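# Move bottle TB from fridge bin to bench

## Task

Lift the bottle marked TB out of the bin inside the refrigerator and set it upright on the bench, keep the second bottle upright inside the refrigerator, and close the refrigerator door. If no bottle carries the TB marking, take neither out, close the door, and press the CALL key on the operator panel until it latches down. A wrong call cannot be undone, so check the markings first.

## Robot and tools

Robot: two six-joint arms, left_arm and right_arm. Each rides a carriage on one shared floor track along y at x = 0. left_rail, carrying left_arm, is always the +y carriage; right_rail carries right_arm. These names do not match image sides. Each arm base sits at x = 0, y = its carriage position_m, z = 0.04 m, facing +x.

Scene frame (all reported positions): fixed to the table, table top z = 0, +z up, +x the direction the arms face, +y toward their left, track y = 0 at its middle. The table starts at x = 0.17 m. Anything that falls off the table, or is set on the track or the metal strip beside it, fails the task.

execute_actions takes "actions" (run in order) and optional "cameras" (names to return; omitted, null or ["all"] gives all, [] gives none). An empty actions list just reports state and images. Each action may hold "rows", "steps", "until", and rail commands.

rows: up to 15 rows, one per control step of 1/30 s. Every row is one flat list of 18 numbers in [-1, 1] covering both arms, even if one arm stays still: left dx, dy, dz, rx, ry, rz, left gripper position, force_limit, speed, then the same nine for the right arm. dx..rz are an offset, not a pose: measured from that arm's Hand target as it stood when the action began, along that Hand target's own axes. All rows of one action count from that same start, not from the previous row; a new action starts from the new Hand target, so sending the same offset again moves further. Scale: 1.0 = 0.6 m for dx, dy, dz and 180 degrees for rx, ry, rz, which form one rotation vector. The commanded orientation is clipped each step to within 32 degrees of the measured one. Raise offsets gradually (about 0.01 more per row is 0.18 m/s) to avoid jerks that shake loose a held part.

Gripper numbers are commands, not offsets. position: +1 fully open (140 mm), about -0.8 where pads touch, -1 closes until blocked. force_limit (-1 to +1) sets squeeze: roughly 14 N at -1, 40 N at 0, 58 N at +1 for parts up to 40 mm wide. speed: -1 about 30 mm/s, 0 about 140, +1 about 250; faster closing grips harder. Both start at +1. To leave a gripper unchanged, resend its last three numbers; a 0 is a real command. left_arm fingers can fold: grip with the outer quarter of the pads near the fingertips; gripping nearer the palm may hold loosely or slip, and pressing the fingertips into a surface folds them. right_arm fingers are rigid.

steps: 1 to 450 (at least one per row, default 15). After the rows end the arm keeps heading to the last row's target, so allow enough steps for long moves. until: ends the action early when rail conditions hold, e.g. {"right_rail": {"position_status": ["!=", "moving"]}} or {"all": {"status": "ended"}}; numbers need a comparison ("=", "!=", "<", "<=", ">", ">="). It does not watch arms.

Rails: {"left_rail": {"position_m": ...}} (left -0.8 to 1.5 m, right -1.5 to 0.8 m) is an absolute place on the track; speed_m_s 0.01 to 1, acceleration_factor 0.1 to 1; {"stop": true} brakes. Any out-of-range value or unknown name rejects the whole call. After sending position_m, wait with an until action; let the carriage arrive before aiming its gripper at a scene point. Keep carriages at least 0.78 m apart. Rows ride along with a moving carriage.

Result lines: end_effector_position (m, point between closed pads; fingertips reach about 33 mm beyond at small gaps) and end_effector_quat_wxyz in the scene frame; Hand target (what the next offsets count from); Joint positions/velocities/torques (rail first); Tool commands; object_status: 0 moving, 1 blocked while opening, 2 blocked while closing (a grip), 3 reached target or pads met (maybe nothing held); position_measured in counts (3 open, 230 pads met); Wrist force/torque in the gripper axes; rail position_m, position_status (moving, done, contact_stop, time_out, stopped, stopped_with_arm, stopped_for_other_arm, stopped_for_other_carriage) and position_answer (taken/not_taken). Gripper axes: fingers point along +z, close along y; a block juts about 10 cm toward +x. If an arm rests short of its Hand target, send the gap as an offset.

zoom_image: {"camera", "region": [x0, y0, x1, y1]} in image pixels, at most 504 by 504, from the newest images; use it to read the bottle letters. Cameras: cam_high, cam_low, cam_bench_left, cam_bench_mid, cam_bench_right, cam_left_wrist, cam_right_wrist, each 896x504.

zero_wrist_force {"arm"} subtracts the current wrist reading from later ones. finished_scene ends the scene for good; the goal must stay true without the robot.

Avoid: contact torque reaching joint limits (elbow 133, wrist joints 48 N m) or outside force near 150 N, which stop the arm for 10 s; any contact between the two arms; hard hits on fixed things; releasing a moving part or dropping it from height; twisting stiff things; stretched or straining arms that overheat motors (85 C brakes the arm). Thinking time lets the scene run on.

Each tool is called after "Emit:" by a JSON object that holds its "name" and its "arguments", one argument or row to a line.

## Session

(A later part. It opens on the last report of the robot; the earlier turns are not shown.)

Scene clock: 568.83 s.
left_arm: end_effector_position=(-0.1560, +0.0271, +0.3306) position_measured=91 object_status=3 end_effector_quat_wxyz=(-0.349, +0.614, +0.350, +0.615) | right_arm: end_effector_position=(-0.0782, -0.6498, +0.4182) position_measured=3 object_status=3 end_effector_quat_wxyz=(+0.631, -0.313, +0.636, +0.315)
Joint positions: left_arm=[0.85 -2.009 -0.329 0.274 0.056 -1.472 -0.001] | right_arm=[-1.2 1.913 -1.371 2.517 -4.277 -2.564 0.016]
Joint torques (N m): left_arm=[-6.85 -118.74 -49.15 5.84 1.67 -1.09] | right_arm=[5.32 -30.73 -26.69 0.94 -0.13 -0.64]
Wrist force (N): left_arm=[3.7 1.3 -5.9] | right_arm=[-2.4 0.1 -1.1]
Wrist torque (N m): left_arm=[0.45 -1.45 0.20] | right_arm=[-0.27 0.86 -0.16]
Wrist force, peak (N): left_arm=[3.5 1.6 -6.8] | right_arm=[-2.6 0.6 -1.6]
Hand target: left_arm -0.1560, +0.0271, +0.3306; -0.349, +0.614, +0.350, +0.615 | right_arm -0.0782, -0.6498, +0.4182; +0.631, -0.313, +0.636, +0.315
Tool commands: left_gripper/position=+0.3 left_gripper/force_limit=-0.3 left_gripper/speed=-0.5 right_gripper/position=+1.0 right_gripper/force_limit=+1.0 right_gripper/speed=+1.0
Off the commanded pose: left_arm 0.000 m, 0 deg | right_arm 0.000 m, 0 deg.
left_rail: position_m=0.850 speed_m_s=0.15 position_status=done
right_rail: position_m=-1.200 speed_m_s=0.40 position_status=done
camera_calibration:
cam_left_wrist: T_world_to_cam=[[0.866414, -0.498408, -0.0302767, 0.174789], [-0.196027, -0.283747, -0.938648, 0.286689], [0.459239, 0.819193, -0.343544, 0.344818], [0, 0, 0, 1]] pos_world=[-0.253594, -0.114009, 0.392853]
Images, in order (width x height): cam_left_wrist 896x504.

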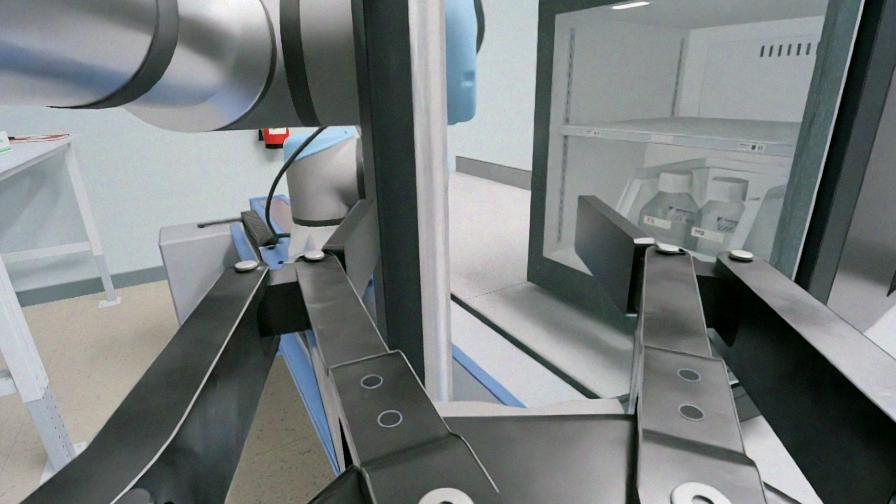

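Emit:
{"name": "execute_actions", "arguments": {
  "actions": [],
  "cameras": ["cam_high","cam_bench_mid","cam_bench_right","cam_bench_left","cam_right_wrist"]
}}

Emit:
{"name": "zoom_image", "arguments": {
  "camera": "cam_bench_left",
  "region": [100, 50, 500, 300]
}}

Emit:
{"name": "zoom_image", "arguments": {
  "camera": "cam_bench_mid",
  "region": [400, 0, 800, 300]
}}

Emit:
{"name": "zoom_image", "arguments": {
  "camera": "cam_bench_right",
  "region": [560, 80, 896, 300]
}}

Scene clock: 586.23 s.
left_arm: end_effector_position=(-0.1560, +0.0271, +0.3306) position_measured=91 object_status=3 end_effector_quat_wxyz=(-0.349, +0.614, +0.350, +0.615) | right_arm: end_effector_position=(-0.0782, -0.6498, +0.4182) position_measured=3 object_status=3 end_effector_quat_wxyz=(+0.631, -0.313, +0.636, +0.315)
Joint positions: left_arm=[0.85 -2.009 -0.329 0.274 0.056 -1.472 -0.001] | right_arm=[-1.2 1.913 -1.371 2.517 -4.277 -2.564 0.016]
Joint velocities: within noise
Joint torques (N m): left_arm=[1.85 -138.51 -35.92 4.79 -1.37 -0.5] | right_arm=[6.37 -29.24 -25.8 0.78 -0.5 -0.38]
Wrist force (N): left_arm=[3.4 1.2 -5.9] | right_arm=[-1.9 0.8 -1.4]
Wrist torque (N m): left_arm=[0.42 -1.39 0.20] | right_arm=[-0.11 0.75 -0.16]
Wrist force, peak (N): left_arm=[3.9 1.4 -6.1] | right_arm=[-2.6 0.8 -1.4]
Hand target: left_arm -0.1560, +0.0271, +0.3306; -0.349, +0.614, +0.350, +0.615 | right_arm -0.0782, -0.6498, +0.4182; +0.631, -0.313, +0.636, +0.315
Tool commands: left_gripper/position=+0.3 left_gripper/force_limit=-0.3 left_gripper/speed=-0.5 right_gripper/position=+1.0 right_gripper/force_limit=+1.0 right_gripper/speed=+1.0
Off the commanded pose: left_arm 0.000 m, 0 deg | right_arm 0.000 m, 0 deg.
left_rail: position_m=0.850 speed_m_s=0.15 position_status=done
right_rail: position_m=-1.200 speed_m_s=0.40 position_status=done
camera_calibration:
cam_right_wrist: T_world_to_cam=[[-0.798102, 0.601173, -0.0402913, 0.348483], [-0.256344, -0.278277, 0.925662, -0.597126], [0.545271, 0.749101, 0.3762, 0.555513], [0, 0, 0, 1]] pos_world=[-0.17785, -0.7918, 0.357794]
Images, in order (width x height): cam_high 896x504, cam_bench_left 896x504, cam_bench_mid 896x504, cam_bench_right 896x504, cam_right_wrist 896x504.

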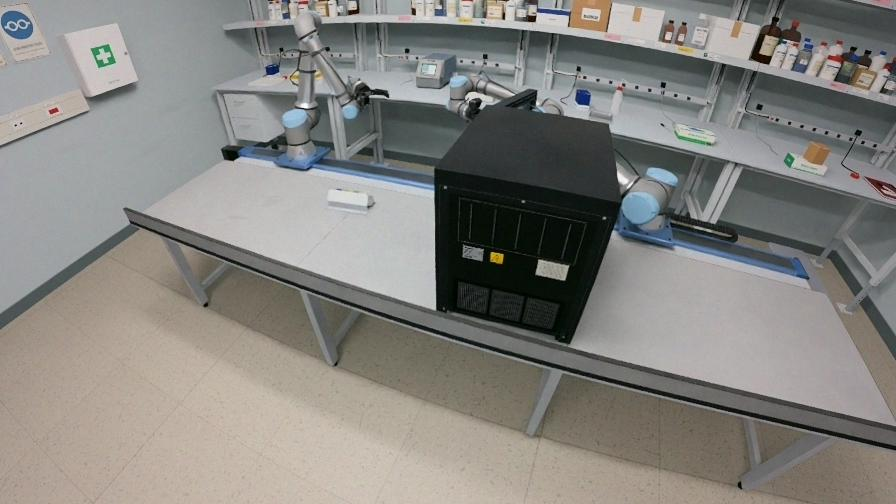

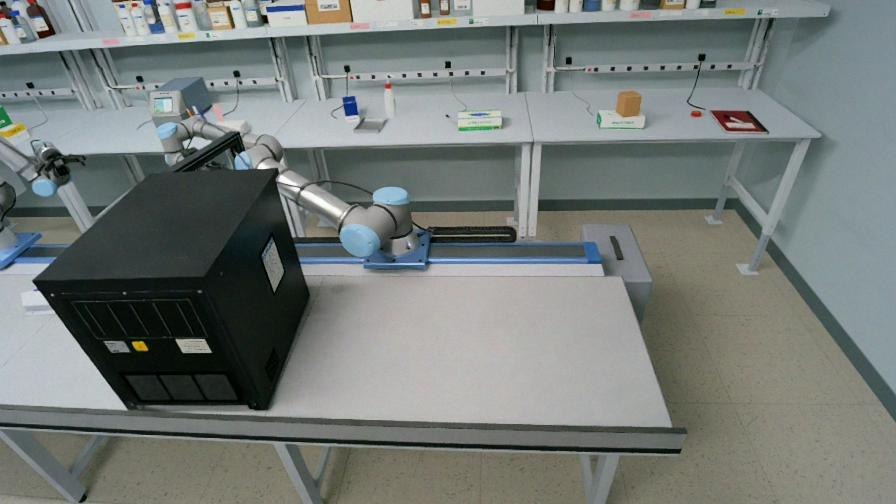

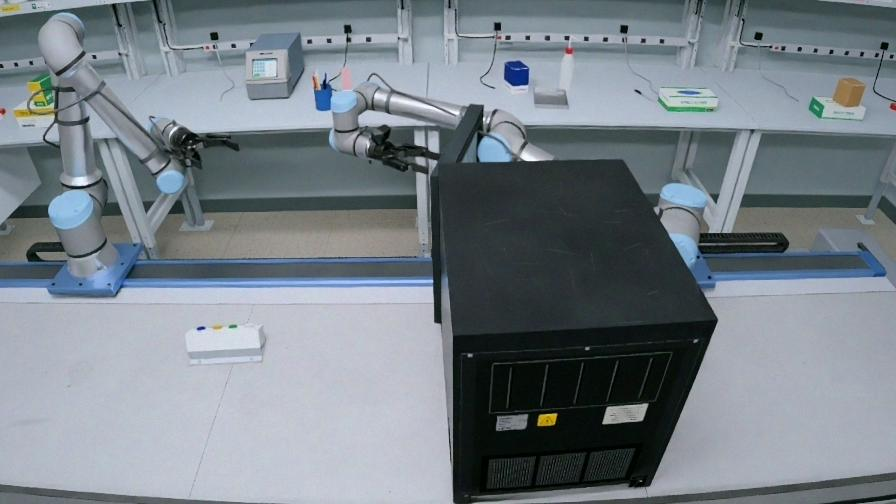

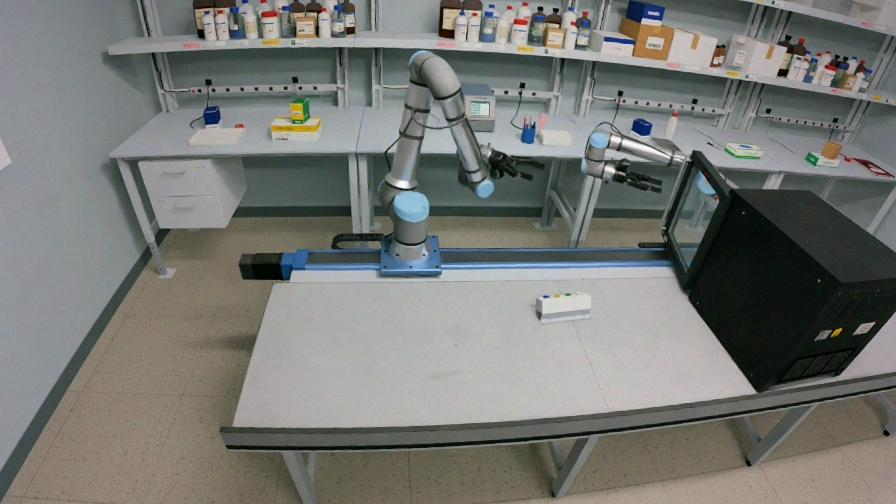

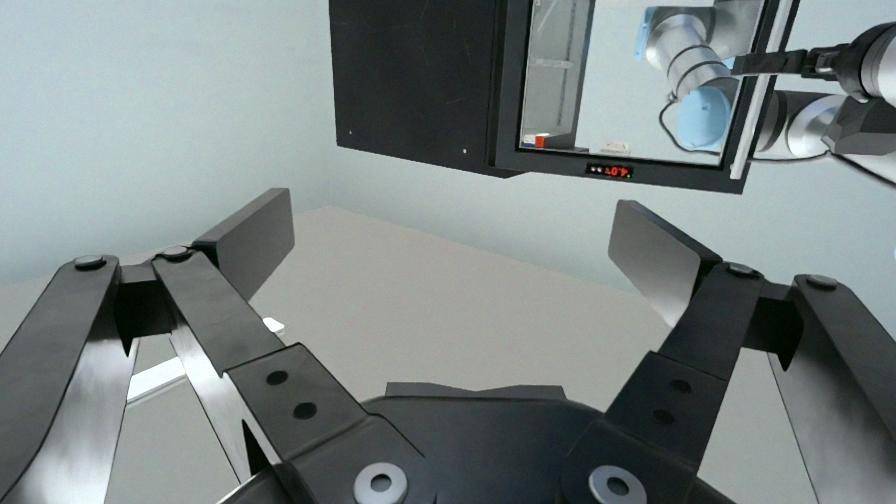

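Scaled by 1.260 from the camera's 896x504 image, which has a finer 1280x720 frame.

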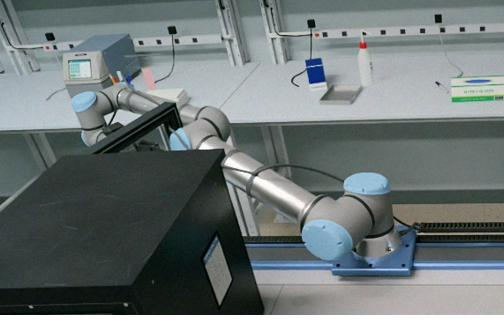

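Scaled by 1.260 from the camera's 896x504 image, which has a finer 1280x720 frame.

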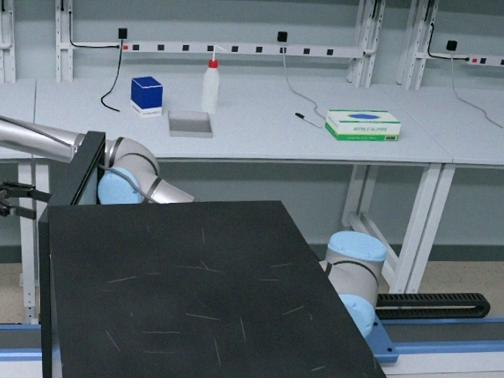

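Scaled by 1.500 from the camera's 896x504 image, which has a finer 1280x720 frame.

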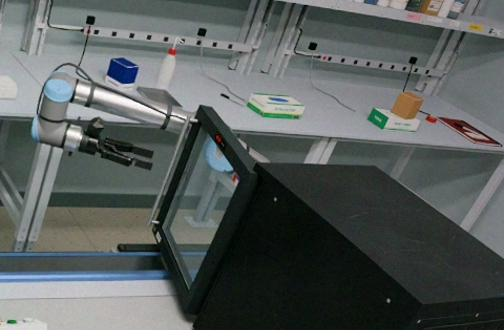

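Emit:
{"name": "execute_actions", "arguments": {
  "actions": [
    {"rows":[[0,-0.024,-0.0145,0,0,0,0.3,-0.3,-0.5,0,0,0,0,0,0,1,1,1]],"steps":12},
    {"rows":[[0,-0.024,-0.0145,0,0,0,0.3,-0.3,-0.5,0,0,0,0,0,0,1,1,1]],"steps":12},
    {"rows":[[0,-0.024,-0.0145,0,0,0,0.3,-0.3,-0.5,0,0,0,0,0,0,1,1,1]],"steps":40}
  ],
  "cameras": ["cam_left_wrist","cam_bench_mid"]
}}

Scene clock: 615.47 s.
left_arm: end_effector_position=(-0.2055, +0.0295, +0.3299) position_measured=91 object_status=3 end_effector_quat_wxyz=(-0.343, +0.620, +0.347, +0.614) | right_arm: end_effector_position=(-0.0782, -0.6498, +0.4182) position_measured=3 object_status=3 end_effector_quat_wxyz=(+0.631, -0.313, +0.636, +0.315)
Joint positions: left_arm=[0.85 -2.052 -0.214 0.035 0.17 -1.502 -0.001] | right_arm=[-1.2 1.913 -1.371 2.517 -4.277 -2.564 0.016]
Joint torques (N m): left_arm=[-10.11 -118.82 -48.46 5.94 2.56 1.81] | right_arm=[8.17 -30.62 -25.97 1.2 -0.65 0]
Wrist force (N): left_arm=[3.7 1.1 -5.8] | right_arm=[-2.2 0.4 -1.4]
Wrist torque (N m): left_arm=[0.38 -1.46 0.06] | right_arm=[-0.22 0.82 -0.16]
Wrist force, peak (N): left_arm=[4.9 6.7 -3.6] | right_arm=[-2.6 0.7 -1.5]
Hand target: left_arm -0.2065, +0.0267, +0.3305; -0.349, +0.614, +0.350, +0.615 | right_arm -0.0782, -0.6498, +0.4182; +0.631, -0.313, +0.636, +0.315
Off the commanded pose: left_arm 0.003 m, 1 deg | right_arm 0.000 m, 0 deg.
left_rail: position_m=0.850 speed_m_s=0.15 position_status=done
right_rail: position_m=-1.200 speed_m_s=0.40 position_status=done
elbow stopped short (left arm): the move would have taken joint 4 (elbow) straighter than the controller allows.
camera_calibration:
cam_left_wrist: T_world_to_cam=[[0.85923, -0.510687, -0.0303736, 0.217879], [-0.204982, -0.289269, -0.935043, 0.274194], [0.468728, 0.809644, -0.35323, 0.370728], [0, 0, 0, 1]] pos_world=[-0.304774, -0.109573, 0.393953]
Images, in order (width x height): cam_bench_mid 896x504, cam_left_wrist 896x504.

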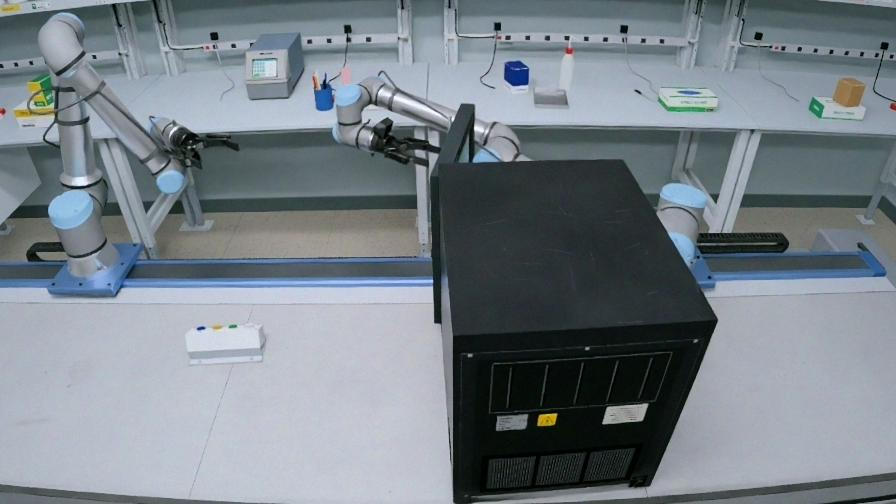

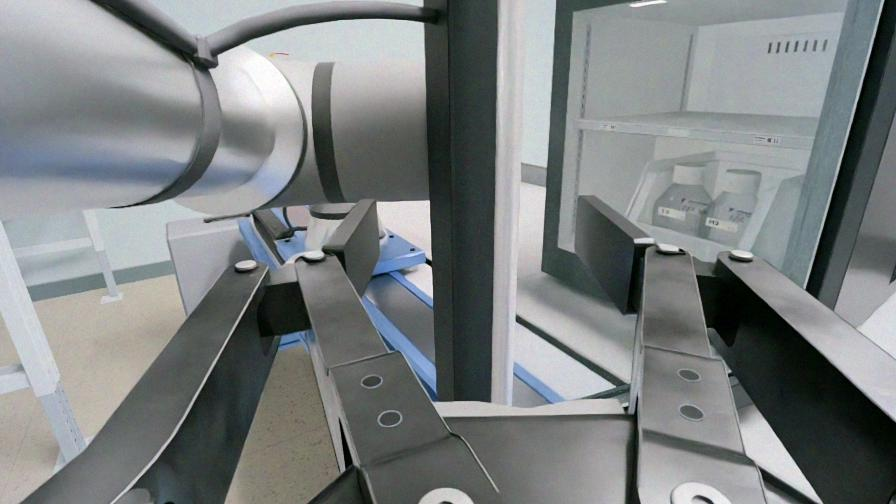

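Emit:
{"name": "execute_actions", "arguments": {
  "actions": [
    {"rows":[[0,0,0,0,0,0,-1,-0.5,0,0,0,0,0,0,0,1,1,1]],"steps":40},
    {"left_rail":{"position_m":1.05,"speed_m_s":0.15,"acceleration_factor":0.3},"steps":150,"until":{"left_rail":{"position_status":["!=","moving"]}}}
  ],
  "cameras": ["cam_left_wrist","cam_bench_mid","cam_bench_left"]
}}

Scene clock: 629.90 s.
left_arm: end_effector_position=(-0.2055, +0.2295, +0.3299) position_measured=233 object_status=3 end_effector_quat_wxyz=(-0.343, +0.620, +0.347, +0.614) | right_arm: end_effector_position=(-0.0782, -0.6498, +0.4182) position_measured=3 object_status=3 end_effector_quat_wxyz=(+0.631, -0.313, +0.636, +0.315)
Joint positions: left_arm=[1.05 -2.052 -0.214 0.035 0.17 -1.502 -0.001] | right_arm=[-1.2 1.913 -1.371 2.517 -4.277 -2.564 0.016]
Joint torques (N m): left_arm=[-8.18 -120.25 -41.47 3.44 1.22 2.09] | right_arm=[8.54 -28.05 -26.49 0.95 -0.61 0.35]
Wrist force (N): left_arm=[3.6 1.4 -5.3] | right_arm=[-2.4 0.4 -0.9]
Wrist torque (N m): left_arm=[0.45 -1.47 0.06] | right_arm=[-0.20 0.87 -0.15]
Wrist force, peak (N): left_arm=[3.8 2.1 -6.5] | right_arm=[-2.8 0.7 -1.3]
Hand target: left_arm -0.2065, +0.2267, +0.3305; -0.349, +0.614, +0.350, +0.615 | right_arm -0.0782, -0.6498, +0.4182; +0.631, -0.313, +0.636, +0.315
Off the commanded pose: left_arm 0.003 m, 1 deg | right_arm 0.000 m, 0 deg.
left_rail: position_m=1.050 speed_m_s=0.15 position_status=done
right_rail: position_m=-1.200 speed_m_s=0.40 position_status=done
elbow stopped short (left arm): the move would have taken joint 4 (elbow) straighter than the controller allows.
camera_calibration:
cam_left_wrist: T_world_to_cam=[[0.85923, -0.510687, -0.0303736, 0.320017], [-0.204982, -0.289269, -0.935043, 0.332048], [0.468728, 0.809644, -0.35323, 0.208799], [0, 0, 0, 1]] pos_world=[-0.304774, 0.0904266, 0.393953]
Images, in order (width x height): cam_bench_left 896x504, cam_bench_mid 896x504, cam_left_wrist 896x504.

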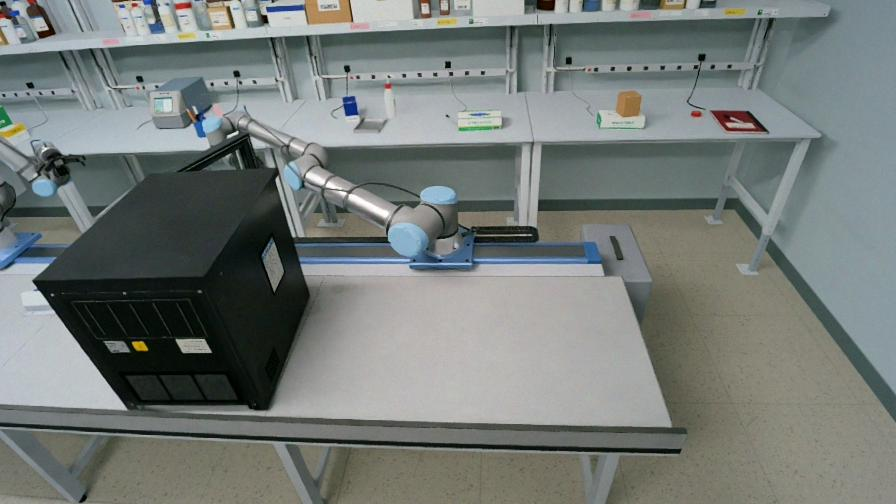

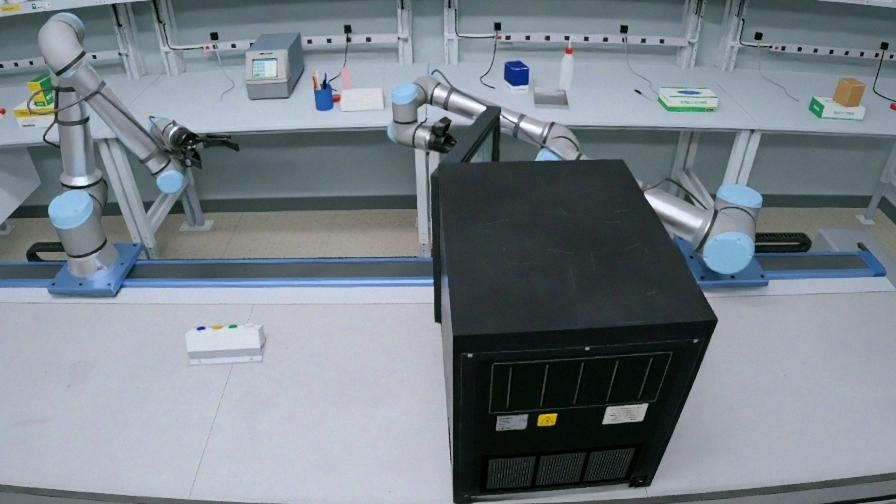

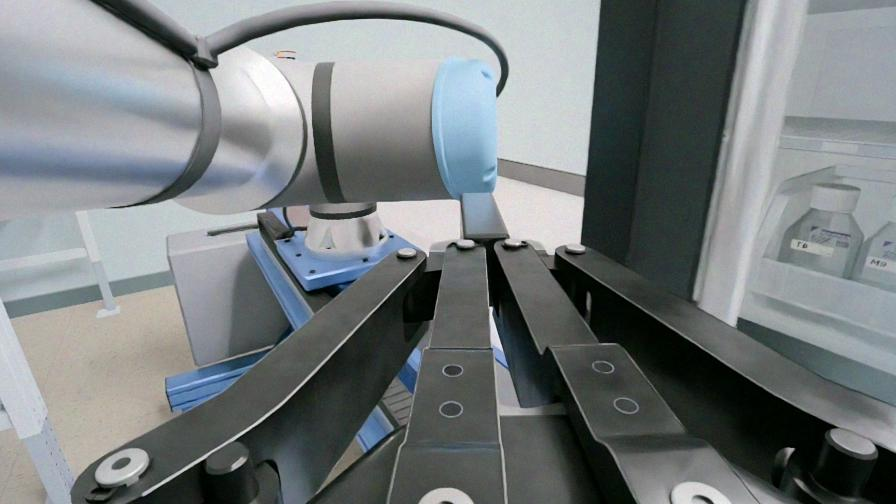

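Emit:
{"name": "execute_actions", "arguments": {
  "actions": [
    {"left_rail":{"position_m":1.25,"speed_m_s":0.25,"acceleration_factor":0.3},"steps":150,"until":{"left_rail":{"position_status":["!=","moving"]}}},
    {"rows":[[0,0,0.02,-0.02,0,0,-1,-0.5,0,0,0,0,0,0,0,1,1,1]],"steps":12},
    {"rows":[[0,-0.02,0.05,-0.04,0,0,-1,-0.5,0,0,0,0,0,0,0,1,1,1]],"steps":12},
    {"rows":[[0,-0.04,0.05,-0.06,0,0,-1,-0.5,0,0,0,0,0,0,0,1,1,1]],"steps":12},
    {"rows":[[0,-0.04,0.05,-0.06,0,0,-1,-0.5,0,0,0,0,0,0,0,1,1,1]],"steps":12},
    {"rows":[[0,-0.06,0.05,-0.06,0,0,-1,-0.5,0,0,0,0,0,0,0,1,1,1]],"steps":12},
    {"rows":[[0,-0.06,0,-0.06,0,0,-1,-0.5,0,0,0,0,0,0,0,1,1,1]],"steps":40}
  ],
  "cameras": ["cam_left_wrist","cam_bench_mid","cam_bench_left"]
}}

Scene clock: 646.00 s.
left_arm: end_effector_position=(-0.1818, +0.6245, +0.3307) position_measured=233 object_status=3 end_effector_quat_wxyz=(-0.033, +0.706, +0.032, +0.707) | right_arm: end_effector_position=(-0.0782, -0.6498, +0.4182) position_measured=3 object_status=3 end_effector_quat_wxyz=(+0.631, -0.313, +0.636, +0.315)
Joint positions: left_arm=[1.25 -2.451 -1.008 1.538 -0.528 -0.972 -0.001] | right_arm=[-1.2 1.913 -1.371 2.517 -4.277 -2.564 0.016]
Joint torques (N m): left_arm=[-11.86 -102.62 -30.14 -0.74 2.22 2] | right_arm=[5.27 -30.96 -25.49 1.62 -1.34 0.35]
Wrist force (N): left_arm=[3.3 1.0 -6.1] | right_arm=[-2.4 0.4 -1.6]
Wrist torque (N m): left_arm=[0.35 -1.39 0.04] | right_arm=[-0.20 0.87 -0.15]
Wrist force, peak (N): left_arm=[18.1 -6.3 -12.5] | right_arm=[-2.5 0.7 -1.6]
Hand target: left_arm -0.1818, +0.6245, +0.3307; -0.033, +0.706, +0.032, +0.707 | right_arm -0.0782, -0.6498, +0.4182; +0.631, -0.313, +0.636, +0.315
Off the commanded pose: left_arm 0.000 m, 0 deg | right_arm 0.000 m, 0 deg.
left_rail: position_m=1.250 speed_m_s=0.25 position_status=done
right_rail: position_m=-1.200 speed_m_s=0.40 position_status=done
elbow stopped short (left arm): the move would have taken joint 4 (elbow) straighter than the controller allows.
camera_calibration:
cam_left_wrist: T_world_to_cam=[[0.10601, -0.993853, -0.0319004, 0.66662], [-0.344437, -0.00660693, -0.938786, 0.251206], [0.932805, 0.110509, -0.34302, 0.395773], [0, 0, 0, 1]] pos_world=[-0.353323, 0.620446, 0.392853]
Images, in order (width x height): cam_bench_left 896x504, cam_bench_mid 896x504, cam_left_wrist 896x504.

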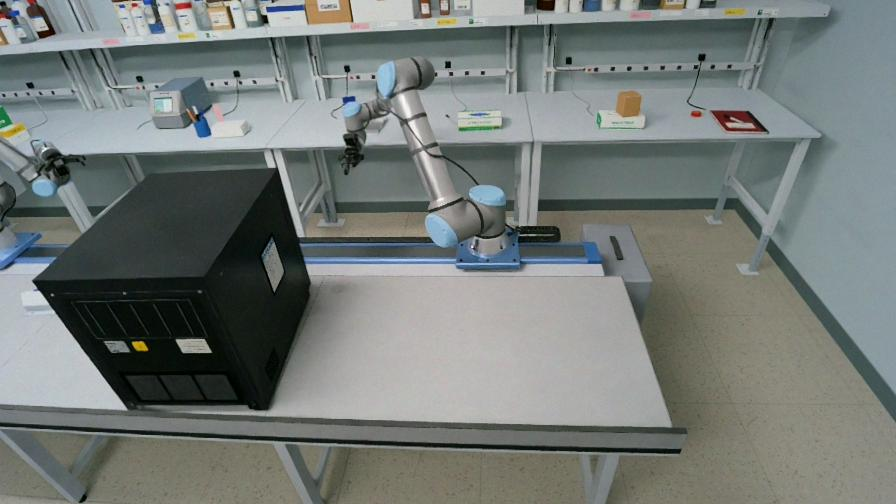

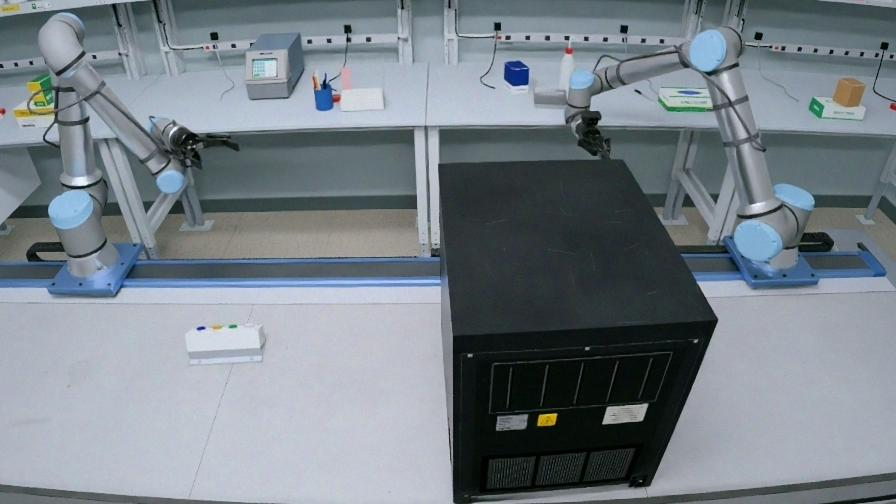

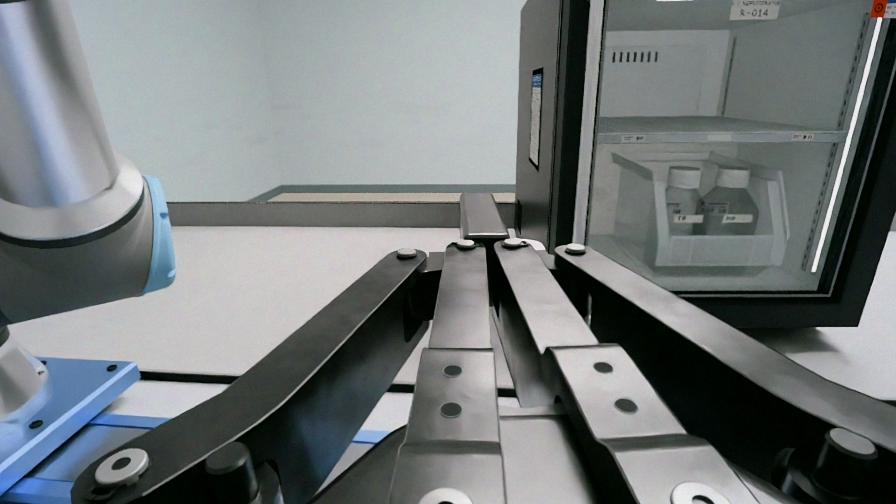

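Emit:
{"name": "execute_actions", "arguments": {
  "actions": [
    {"left_rail":{"position_m":0.95,"speed_m_s":0.3,"acceleration_factor":0.3},"steps":150,"until":{"left_rail":{"position_status":["!=","moving"]}}},
    {"rows":[[0,0,0,-0.0297,0,0,0,1,0,0,0,0,0,0,0,1,1,1]],"steps":20},
    {"rows":[[0,-0.06,0.09,0,0,0,0,1,0,0,0,0,0,0,0,1,1,1]],"steps":10},
    {"rows":[[0,-0.06,0.09,0,0,0,0,1,0,0,0,0,0,0,0,1,1,1]],"steps":10},
    {"rows":[[0,-0.06,0.09,0,0,0,0,1,0,0,0,0,0,0,0,1,1,1]],"steps":10},
    {"rows":[[0,-0.06,0.09,0,0,0,0,1,0,0,0,0,0,0,0,1,1,1]],"steps":10},
    {"rows":[[0,-0.06,0.09,0,0,0,0,1,0,0,0,0,0,0,0,1,1,1]],"steps":40}
  ],
  "cameras": ["cam_left_wrist"]
}}

Scene clock: 704.27 s.
left_arm: end_effector_position=(+0.0884, +0.5042, +0.3312) position_measured=129 object_status=3 end_effector_quat_wxyz=(+0.000, +0.706, -0.001, +0.708) | right_arm: end_effector_position=(-0.0782, -0.6498, +0.4182) position_measured=3 object_status=3 end_effector_quat_wxyz=(+0.631, -0.313, +0.636, +0.315)
Joint positions: left_arm=[0.95 -2.433 -1.481 2.209 -0.726 -0.861 -0.001] | right_arm=[-1.2 1.913 -1.371 2.517 -4.277 -2.564 0.016]
Joint torques (N m): left_arm=[10.59 -55.63 -25.27 -0.34 2.62 1.94] | right_arm=[9.62 -30.73 -25.13 1.46 -1.24 -0.02]
Wrist force (N): left_arm=[3.8 1.5 -5.6] | right_arm=[-1.7 0.4 -1.1]
Wrist torque (N m): left_arm=[0.46 -1.48 0.04] | right_arm=[-0.21 0.71 -0.16]
Wrist force, peak (N): left_arm=[2.5 7.1 -15.6] | right_arm=[-2.5 0.6 -1.8]
Hand target: left_arm +0.0884, +0.5042, +0.3312; +0.000, +0.706, -0.001, +0.708 | right_arm -0.0782, -0.6498, +0.4182; +0.631, -0.313, +0.636, +0.315
Off the commanded pose: left_arm 0.000 m, 0 deg | right_arm 0.000 m, 0 deg.
left_rail: position_m=0.950 speed_m_s=0.30 position_status=done
right_rail: position_m=-1.200 speed_m_s=0.40 position_status=done
camera_calibration:
cam_left_wrist: T_world_to_cam=[[0.0129688, -0.999403, -0.032036, 0.529522], [-0.343629, 0.0256329, -0.938756, 0.327611], [0.939016, 0.023183, -0.343091, 0.200655], [0, 0, 0, 1]] pos_world=[-0.0827087, 0.516156, 0.393353]
Images, in order (width x height): cam_left_wrist 896x504.

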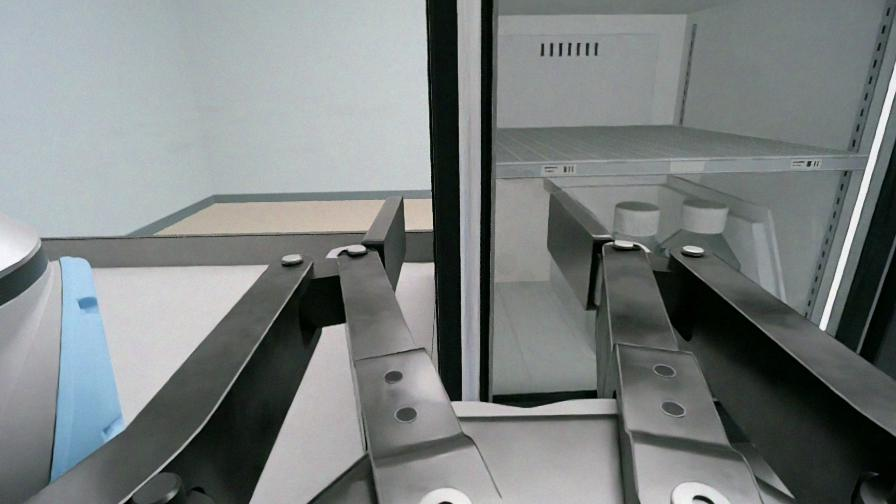

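Emit:
{"name": "execute_actions", "arguments": {
  "actions": [
    {"rows":[[0,0.0053,0.07,0,0,0,0,1,0,0,0,0,0,0,0,1,1,1]],"steps":10},
    {"rows":[[0,0,0.07,0,0,0,0,1,0,0,0,0,0,0,0,1,1,1]],"steps":10},
    {"rows":[[0,0,0.07,0,0,0,0,1,0,0,0,0,0,0,0,1,1,1]],"steps":30},
    {"rows":[[0,0,0,0,0,0,-1,-0.5,-1,0,0,0,0,0,0,1,1,1]],"steps":100}
  ],
  "cameras": ["cam_left_wrist"]
}}

Scene clock: 725.80 s.
left_arm: end_effector_position=(+0.2144, +0.5008, +0.3314) position_measured=209 object_status=2 end_effector_quat_wxyz=(+0.000, +0.706, -0.001, +0.708) | right_arm: end_effector_position=(-0.0782, -0.6498, +0.4182) position_measured=3 object_status=3 end_effector_quat_wxyz=(+0.631, -0.313, +0.636, +0.315)
Joint positions: left_arm=[0.95 -2.228 -1.557 2.291 -0.731 -0.656 -0.002] | right_arm=[-1.2 1.913 -1.371 2.517 -4.277 -2.564 0.016]
Joint torques (N m): left_arm=[6.32 -36.53 -45.14 -1.72 12.72 1.17] | right_arm=[6.61 -30.27 -25.93 1.65 -1.63 0.26]
Wrist force (N): left_arm=[7.2 -28.6 -20.2] | right_arm=[-2.2 0.5 -1.3]
Wrist torque (N m): left_arm=[1.20 -1.37 0.27] | right_arm=[-0.17 0.82 -0.15]
Wrist force, peak (N): left_arm=[8.2 -28.3 -20.9] | right_arm=[-2.6 0.7 -1.6]
Hand target: left_arm +0.2144, +0.5008, +0.3314; +0.000, +0.706, -0.001, +0.708 | right_arm -0.0782, -0.6498, +0.4182; +0.631, -0.313, +0.636, +0.315
Off the commanded pose: left_arm 0.000 m, 0 deg | right_arm 0.000 m, 0 deg.
left_rail: position_m=0.950 speed_m_s=0.30 position_status=done
right_rail: position_m=-1.200 speed_m_s=0.40 position_status=done
camera_calibration:
cam_left_wrist: T_world_to_cam=[[0.0129688, -0.999403, -0.032036, 0.524499], [-0.343629, 0.0256329, -0.938756, 0.371277], [0.939016, 0.023183, -0.343091, 0.0825203], [0, 0, 0, 1]] pos_world=[0.0432913, 0.512756, 0.393653]
Images, in order (width x height): cam_left_wrist 896x504.

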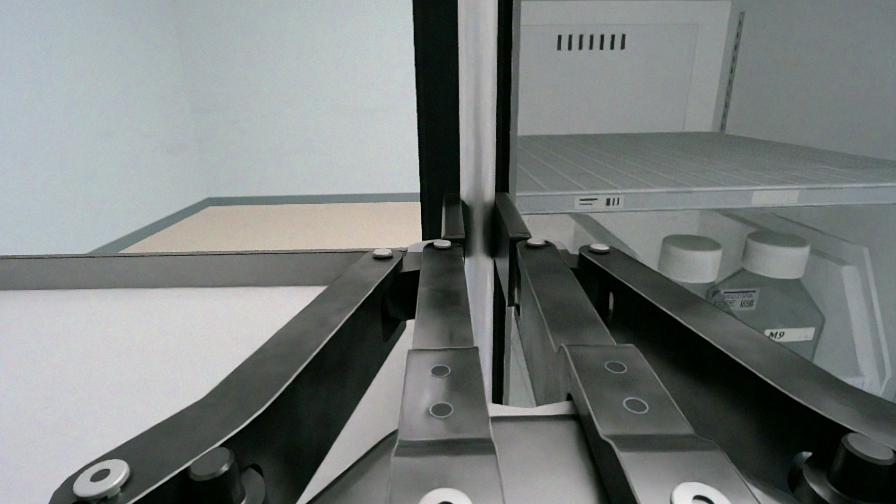

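Emit:
{"name": "execute_actions", "arguments": {
  "actions": [
    {"rows":[[0,-0.0018,-0.006,0,0,0,-0.98,-0.3,-1,0,0,0,0,0,0,1,1,1]],"steps":8},
    {"rows":[[0,0.0042,-0.0235,0.0111,0,0,-0.98,-0.3,-1,0,0,0,0,0,0,1,1,1]],"steps":6},
    {"rows":[[0,0.0042,-0.0235,0.0111,0,0,-0.98,-0.3,-1,0,0,0,0,0,0,1,1,1]],"steps":6},
    {"rows":[[0,0.0042,-0.0235,0.0111,0,0,-0.98,-0.3,-1,0,0,0,0,0,0,1,1,1]],"steps":6},
    {"rows":[[0,0.0042,-0.0235,0.0111,0,0,-0.98,-0.3,-1,0,0,0,0,0,0,1,1,1]],"steps":6},
    {"rows":[[0,0.0042,-0.0235,0.0111,0,0,-0.98,-0.3,-1,0,0,0,0,0,0,1,1,1]],"steps":6},
    {"rows":[[0,0.0042,-0.0235,0.0111,0,0,-0.98,-0.3,-1,0,0,0,0,0,0,1,1,1]],"steps":6},
    {"rows":[[0,0.0042,-0.0235,0.0111,0,0,-0.98,-0.3,-1,0,0,0,0,0,0,1,1,1]],"steps":6},
    {"rows":[[0,0.0042,-0.0235,0.0111,0,0,-0.98,-0.3,-1,0,0,0,0,0,0,1,1,1]],"steps":6},
    {"rows":[[0,0.0042,-0.0235,0.0111,0,0,-0.98,-0.3,-1,0,0,0,0,0,0,1,1,1]],"steps":25}
  ],
  "cameras": []
}}

Scene clock: 752.47 s.
left_arm: end_effector_position=(+0.1058, +0.4684, +0.3311) position_measured=209 object_status=2 end_effector_quat_wxyz=(-0.093, +0.701, +0.093, +0.701) | right_arm: end_effector_position=(-0.0782, -0.6498, +0.4182) position_measured=3 object_status=3 end_effector_quat_wxyz=(+0.631, -0.313, +0.636, +0.315)
Joint positions: left_arm=[0.95 -2.232 -1.329 2.021 -0.691 -0.924 -0.001] | right_arm=[-1.2 1.913 -1.371 2.517 -4.277 -2.564 0.016]
Joint torques (N m): left_arm=[-2.77 -63.51 -17.2 5.62 -30.67 -0.23] | right_arm=[9.25 -31.32 -24.5 1.66 -1.69 0.65]
Wrist force (N): left_arm=[6.9 100.0 10.0] | right_arm=[-2.3 0.9 -1.5]
Wrist torque (N m): left_arm=[-1.26 -1.30 0.00] | right_arm=[-0.08 0.85 -0.16]
Wrist force, peak (N): left_arm=[3.3 136.7 15.3] | right_arm=[-2.7 0.8 -1.4]
Hand target: left_arm +0.1058, +0.4684, +0.3311; -0.093, +0.701, +0.093, +0.701 (not the last commanded pose) | right_arm -0.0782, -0.6498, +0.4182; +0.631, -0.313, +0.636, +0.315
Tool commands: left_gripper/position=-0.976471 left_gripper/force_limit=-0.301961 left_gripper/speed=-1.0 right_gripper/position=+1.0 right_gripper/force_limit=+1.0 right_gripper/speed=+1.0
Off the commanded pose: left_arm 0.018 m, 3 deg | right_arm 0.000 m, 0 deg.
TORQUE FAULT: the external load on joint 6 (wrist 2) of the left arm reached its load limit, and that arm stopped for 10 seconds. A torque fault puts only its own arm into a fault stop. That arm's remaining commands of this call were not run. That arm's target is now where it stood when the stop ended, not its last command. That arm keeps its grip as last carried out and accepts commands again: back off and push less far. That arm stops again whenever a joint's load reaches its limit.
left_rail: position_m=0.950 speed_m_s=0.30 position_status=done
right_rail: position_m=-1.200 speed_m_s=0.40 position_status=done
No camera images: "cameras" was empty.

Emit:
{"name": "execute_actions", "arguments": {
  "actions": [
    {"rows":[[0,0.0065,0,0,0,0,-0.98,-0.3,-1,0,0,0,0,0,0,1,1,1]],"steps":25},
    {"rows":[[0,0.0045,-0.0235,0.0111,0,0,-0.98,-0.3,-1,0,0,0,0,0,0,1,1,1]],"steps":6},
    {"rows":[[0,0.0045,-0.0235,0.0111,0,0,-0.98,-0.3,-1,0,0,0,0,0,0,1,1,1]],"steps":25}
  ],
  "cameras": ["cam_left_wrist"]
}}

Scene clock: 778.57 s.
left_arm: end_effector_position=(+0.0813, +0.4517, +0.3310) position_measured=209 object_status=2 end_effector_quat_wxyz=(-0.117, +0.697, +0.117, +0.698) | right_arm: end_effector_position=(-0.0782, -0.6498, +0.4182) position_measured=3 object_status=3 end_effector_quat_wxyz=(+0.631, -0.313, +0.636, +0.315)
Joint positions: left_arm=[0.95 -2.216 -1.267 1.936 -0.668 -0.977 -0.001] | right_arm=[-1.2 1.913 -1.371 2.517 -4.277 -2.564 0.016]
Joint torques (N m): left_arm=[8.56 -41.73 -34.56 2.2 -8.88 -2.34] | right_arm=[8.91 -30.9 -24.63 1.47 -2.29 0.41]
Wrist force (N): left_arm=[18.2 20.7 -2.7] | right_arm=[-2.3 0.6 -1.3]
Wrist torque (N m): left_arm=[0.02 -1.02 0.07] | right_arm=[-0.16 0.85 -0.16]
Wrist force, peak (N): left_arm=[8.9 101.7 10.2] | right_arm=[-2.4 0.6 -1.8]
Hand target: left_arm +0.0812, +0.4517, +0.3310; -0.117, +0.697, +0.117, +0.698 | right_arm -0.0782, -0.6498, +0.4182; +0.631, -0.313, +0.636, +0.315
Off the commanded pose: left_arm 0.000 m, 0 deg | right_arm 0.000 m, 0 deg.
left_rail: position_m=0.950 speed_m_s=0.30 position_status=done
right_rail: position_m=-1.200 speed_m_s=0.40 position_status=done
camera_calibration:
cam_left_wrist: T_world_to_cam=[[0.339521, -0.940081, -0.0311903, 0.423536], [-0.333679, -0.0893762, -0.93844, 0.377369], [0.879422, 0.329027, -0.344031, 0.0755865], [0, 0, 0, 1]] pos_world=[-0.0843513, 0.407016, 0.393353]
Images, in order (width x height): cam_left_wrist 896x504.

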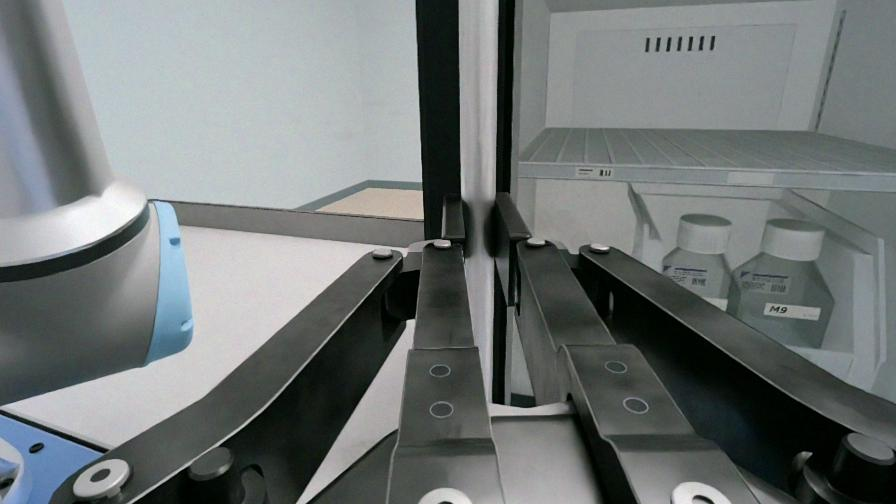

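Emit:
{"name": "execute_actions", "arguments": {
  "actions": [
    {"rows":[[0,0.0056,-0.0235,0.0111,0,0,-0.98,-0.3,-1,0,0,0,0,0,0,1,1,1]],"steps":6},
    {"rows":[[0,0.0045,-0.0235,0.0111,0,0,-0.98,-0.3,-1,0,0,0,0,0,0,1,1,1]],"steps":6},
    {"rows":[[0,0.0045,-0.0235,0.0111,0,0,-0.98,-0.3,-1,0,0,0,0,0,0,1,1,1]],"steps":6},
    {"rows":[[0,0.0045,-0.0235,0.0111,0,0,-0.98,-0.3,-1,0,0,0,0,0,0,1,1,1]],"steps":6},
    {"rows":[[0,0.0045,-0.0235,0.0111,0,0,-0.98,-0.3,-1,0,0,0,0,0,0,1,1,1]],"steps":25}
  ],
  "cameras": []
}}

Scene clock: 788.40 s.
left_arm: end_effector_position=(+0.0219, +0.4111, +0.3310) position_measured=209 object_status=2 end_effector_quat_wxyz=(-0.177, +0.684, +0.177, +0.685) | right_arm: end_effector_position=(-0.0782, -0.6498, +0.4182) position_measured=3 object_status=3 end_effector_quat_wxyz=(+0.631, -0.313, +0.636, +0.315)
Joint positions: left_arm=[0.95 -2.177 -1.125 1.725 -0.599 -1.112 -0.001] | right_arm=[-1.2 1.913 -1.371 2.517 -4.277 -2.564 0.016]
Joint torques (N m): left_arm=[5.68 -55.95 -35.76 2.47 -11.82 -1.76] | right_arm=[9.75 -27.55 -24.95 2.02 -2.42 0.3]
Wrist force (N): left_arm=[18.2 30.5 -1.3] | right_arm=[-2.2 0.5 -1.3]
Wrist torque (N m): left_arm=[-0.15 -1.12 0.02] | right_arm=[-0.19 0.82 -0.16]
Wrist force, peak (N): left_arm=[18.4 30.4 -1.1] | right_arm=[-2.7 0.7 -1.6]
Hand target: left_arm +0.0219, +0.4111, +0.3310; -0.177, +0.684, +0.177, +0.685 | right_arm -0.0782, -0.6498, +0.4182; +0.631, -0.313, +0.636, +0.315
Off the commanded pose: left_arm 0.000 m, 0 deg | right_arm 0.000 m, 0 deg.
left_rail: position_m=0.950 speed_m_s=0.30 position_status=done
right_rail: position_m=-1.200 speed_m_s=0.40 position_status=done
No camera images: "cameras" was empty.

Emit:
{"name": "execute_actions", "arguments": {
  "actions": [
    {"rows":[[0,0.0062,-0.0235,0.0111,0,0,-0.98,-0.3,-1,0,0,0,0,0,0,1,1,1]],"steps":6},
    {"rows":[[0,0.0046,-0.0235,0.0111,0,0,-0.98,-0.3,-1,0,0,0,0,0,0,1,1,1]],"steps":6},
    {"rows":[[0,0.0046,-0.0235,0.0111,0,0,-0.98,-0.3,-1,0,0,0,0,0,0,1,1,1]],"steps":6},
    {"rows":[[0,0.0046,-0.0235,0.0111,0,0,-0.98,-0.3,-1,0,0,0,0,0,0,1,1,1]],"steps":6},
    {"rows":[[0,0.0046,-0.0235,0.0111,0,0,-0.98,-0.3,-1,0,0,0,0,0,0,1,1,1]],"steps":25}
  ],
  "cameras": []
}}

Scene clock: 799.73 s.
left_arm: end_effector_position=(-0.0291, +0.3603, +0.3309) position_measured=209 object_status=2 end_effector_quat_wxyz=(-0.236, +0.666, +0.236, +0.667) | right_arm: end_effector_position=(-0.0782, -0.6498, +0.4182) position_measured=3 object_status=3 end_effector_quat_wxyz=(+0.631, -0.313, +0.636, +0.315)
Joint positions: left_arm=[0.95 -2.126 -0.983 1.494 -0.511 -1.236 -0.001] | right_arm=[-1.2 1.913 -1.371 2.517 -4.277 -2.564 0.016]
Joint torques (N m): left_arm=[14.46 -68.36 -43.05 1.57 1.03 -1.96] | right_arm=[8.3 -30.35 -25.47 1.75 -2.43 0.32]
Wrist force (N): left_arm=[16.5 -7.1 -6.5] | right_arm=[-2.0 0.3 -1.6]
Wrist torque (N m): left_arm=[0.61 -1.07 0.14] | right_arm=[-0.21 0.78 -0.16]
Wrist force, peak (N): left_arm=[20.8 30.7 0.4] | right_arm=[-2.5 0.9 -1.6]
Hand target: left_arm -0.0291, +0.3603, +0.3310; -0.236, +0.666, +0.236, +0.667 | right_arm -0.0782, -0.6498, +0.4182; +0.631, -0.313, +0.636, +0.315
Off the commanded pose: left_arm 0.000 m, 0 deg | right_arm 0.000 m, 0 deg.
left_rail: position_m=0.950 speed_m_s=0.30 position_status=done
right_rail: position_m=-1.200 speed_m_s=0.40 position_status=done
No camera images: "cameras" was empty.

Emit:
{"name": "execute_actions", "arguments": {
  "actions": [
    {"rows":[[0,0.004,-0.0235,0.0111,0,0,-0.98,-0.3,-1,0,0,0,0,0,0,1,1,1]],"steps":6},
    {"rows":[[0,0.0042,-0.0235,0.0111,0,0,-0.98,-0.3,-1,0,0,0,0,0,0,1,1,1]],"steps":6},
    {"rows":[[0,0.0042,-0.0235,0.0111,0,0,-0.98,-0.3,-1,0,0,0,0,0,0,1,1,1]],"steps":6},
    {"rows":[[0,0.0042,-0.0235,0.0111,0,0,-0.98,-0.3,-1,0,0,0,0,0,0,1,1,1]],"steps":6},
    {"rows":[[0,0.0042,-0.0235,0.0111,0,0,-0.98,-0.3,-1,0,0,0,0,0,0,1,1,1]],"steps":25}
  ],
  "cameras": []
}}

Scene clock: 807.10 s.
left_arm: end_effector_position=(-0.0721, +0.3032, +0.3309) position_measured=209 object_status=2 end_effector_quat_wxyz=(-0.293, +0.643, +0.293, +0.644) | right_arm: end_effector_position=(-0.0782, -0.6498, +0.4182) position_measured=3 object_status=3 end_effector_quat_wxyz=(+0.631, -0.313, +0.636, +0.315)
Joint positions: left_arm=[0.95 -2.071 -0.838 1.244 -0.405 -1.356 -0.001] | right_arm=[-1.2 1.913 -1.371 2.517 -4.277 -2.564 0.016]
Joint torques (N m): left_arm=[16.73 -81.14 -45.49 1.75 0.42 -2.17] | right_arm=[10.59 -31.71 -24.01 1.35 -2.58 0.2]
Wrist force (N): left_arm=[15.3 -6.8 -6.2] | right_arm=[-2.4 0.7 -1.5]
Wrist torque (N m): left_arm=[0.40 -1.14 0.18] | right_arm=[-0.14 0.87 -0.16]
Wrist force, peak (N): left_arm=[25.6 -5.0 -4.6] | right_arm=[-2.5 0.8 -1.7]
Hand target: left_arm -0.0721, +0.3032, +0.3309; -0.293, +0.643, +0.293, +0.644 | right_arm -0.0782, -0.6498, +0.4182; +0.631, -0.313, +0.636, +0.315
Off the commanded pose: left_arm 0.000 m, 0 deg | right_arm 0.000 m, 0 deg.
left_rail: position_m=0.950 speed_m_s=0.30 position_status=done
right_rail: position_m=-1.200 speed_m_s=0.40 position_status=done
No camera images: "cameras" was empty.

Now release gently and observe for door drift.

Emit:
{"name": "execute_actions", "arguments": {
  "actions": [
    {"rows":[[0,0,0,0,0,0,0.2,-0.3,-0.9,0,0,0,0,0,0,1,1,1]],"steps":60}
  ],
  "cameras": ["cam_left_wrist"]
}}

Emit:
{"name": "execute_actions", "arguments": {
  "actions": [
    {"rows":[[0,0,0,0,0,0,0.2,-0.3,-0.9,0,0,0,0,0,0,1,1,1]],"steps":60}
  ],
  "cameras": ["cam_left_wrist"]
}}

Scene clock: 814.53 s.
left_arm: end_effector_position=(-0.0721, +0.3032, +0.3309) position_measured=104 object_status=3 end_effector_quat_wxyz=(-0.293, +0.643, +0.293, +0.644) | right_arm: end_effector_position=(-0.0782, -0.6498, +0.4182) position_measured=3 object_status=3 end_effector_quat_wxyz=(+0.631, -0.313, +0.636, +0.315)
Joint positions: left_arm=[0.95 -2.071 -0.838 1.244 -0.405 -1.356 -0.001] | right_arm=[-1.2 1.913 -1.371 2.517 -4.277 -2.564 0.016]
Joint torques (N m): left_arm=[-9.05 -114.46 -43.02 2.05 0.59 -1.68] | right_arm=[8.66 -28.44 -24.9 1.92 -2.69 0.38]
Wrist force (N): left_arm=[8.1 -1.5 -1.5] | right_arm=[-2.5 0.8 -1.6]
Wrist torque (N m): left_arm=[-0.22 -2.44 0.12] | right_arm=[-0.11 0.88 -0.16]
Wrist force, peak (N): left_arm=[15.5 -6.9 -6.5] | right_arm=[-2.6 0.5 -1.7]
Hand target: left_arm -0.0721, +0.3032, +0.3309; -0.293, +0.643, +0.293, +0.644 | right_arm -0.0782, -0.6498, +0.4182; +0.631, -0.313, +0.636, +0.315
Off the commanded pose: left_arm 0.000 m, 0 deg | right_arm 0.000 m, 0 deg.
left_rail: position_m=0.950 speed_m_s=0.30 position_status=done
right_rail: position_m=-1.200 speed_m_s=0.40 position_status=done
camera_calibration:
cam_left_wrist: T_world_to_cam=[[0.763776, -0.644744, -0.0308574, 0.276855], [-0.244344, -0.244545, -0.938346, 0.366243], [0.597447, 0.724226, -0.344317, 0.119213], [0, 0, 0, 1]] pos_world=[-0.193189, 0.181726, 0.393253]
Images, in order (width x height): cam_left_wrist 896x504.

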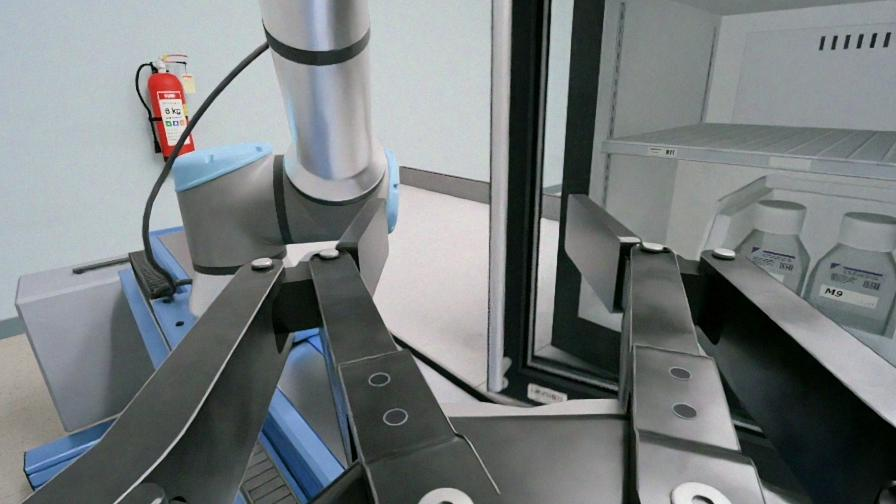

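Scene clock: 816.73 s.
left_arm: end_effector_position=(-0.0721, +0.3032, +0.3309) position_measured=104 object_status=3 end_effector_quat_wxyz=(-0.293, +0.643, +0.293, +0.644) | right_arm: end_effector_position=(-0.0782, -0.6498, +0.4182) position_measured=3 object_status=3 end_effector_quat_wxyz=(+0.631, -0.313, +0.636, +0.315)
Joint positions: left_arm=[0.95 -2.071 -0.838 1.244 -0.405 -1.356 -0.001] | right_arm=[-1.2 1.913 -1.371 2.517 -4.277 -2.564 0.016]
Joint torques (N m): left_arm=[-8.39 -114.78 -43.36 1.69 0.92 -1.86] | right_arm=[8.39 -27.97 -25.83 1.74 -2.69 0.36]
Wrist force (N): left_arm=[8.1 -1.1 -1.3] | right_arm=[-2.0 0.6 -1.4]
Wrist torque (N m): left_arm=[-0.14 -2.44 0.12] | right_arm=[-0.16 0.78 -0.15]
Wrist force, peak (N): left_arm=[8.6 -1.0 -1.8] | right_arm=[-2.5 0.4 -1.8]
Hand target: left_arm -0.0721, +0.3032, +0.3309; -0.293, +0.643, +0.293, +0.644 | right_arm -0.0782, -0.6498, +0.4182; +0.631, -0.313, +0.636, +0.315
Off the commanded pose: left_arm 0.000 m, 0 deg | right_arm 0.000 m, 0 deg.
left_rail: position_m=0.950 speed_m_s=0.30 position_status=done
right_rail: position_m=-1.200 speed_m_s=0.40 position_status=done
camera_calibration:
cam_left_wrist: T_world_to_cam=[[0.763776, -0.644744, -0.0308574, 0.276855], [-0.244344, -0.244545, -0.938346, 0.366243], [0.597447, 0.724226, -0.344317, 0.119213], [0, 0, 0, 1]] pos_world=[-0.193189, 0.181726, 0.393253]
Images, in order (width x height): cam_left_wrist 896x504.

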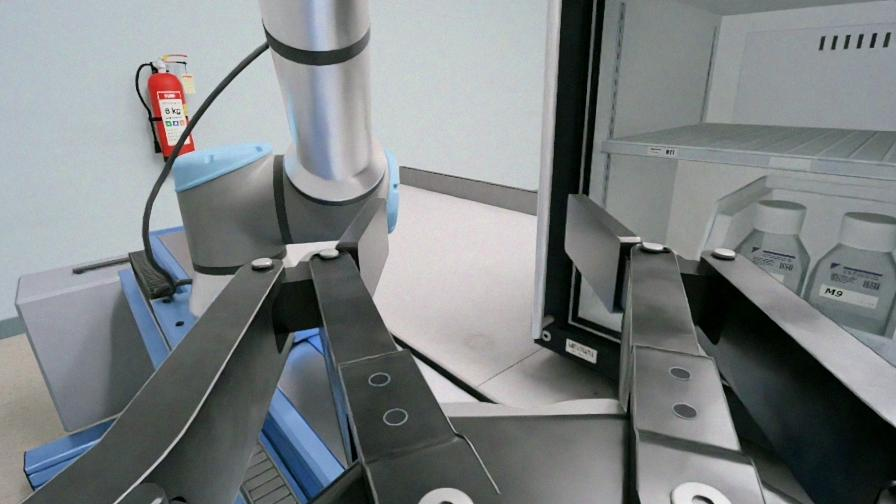

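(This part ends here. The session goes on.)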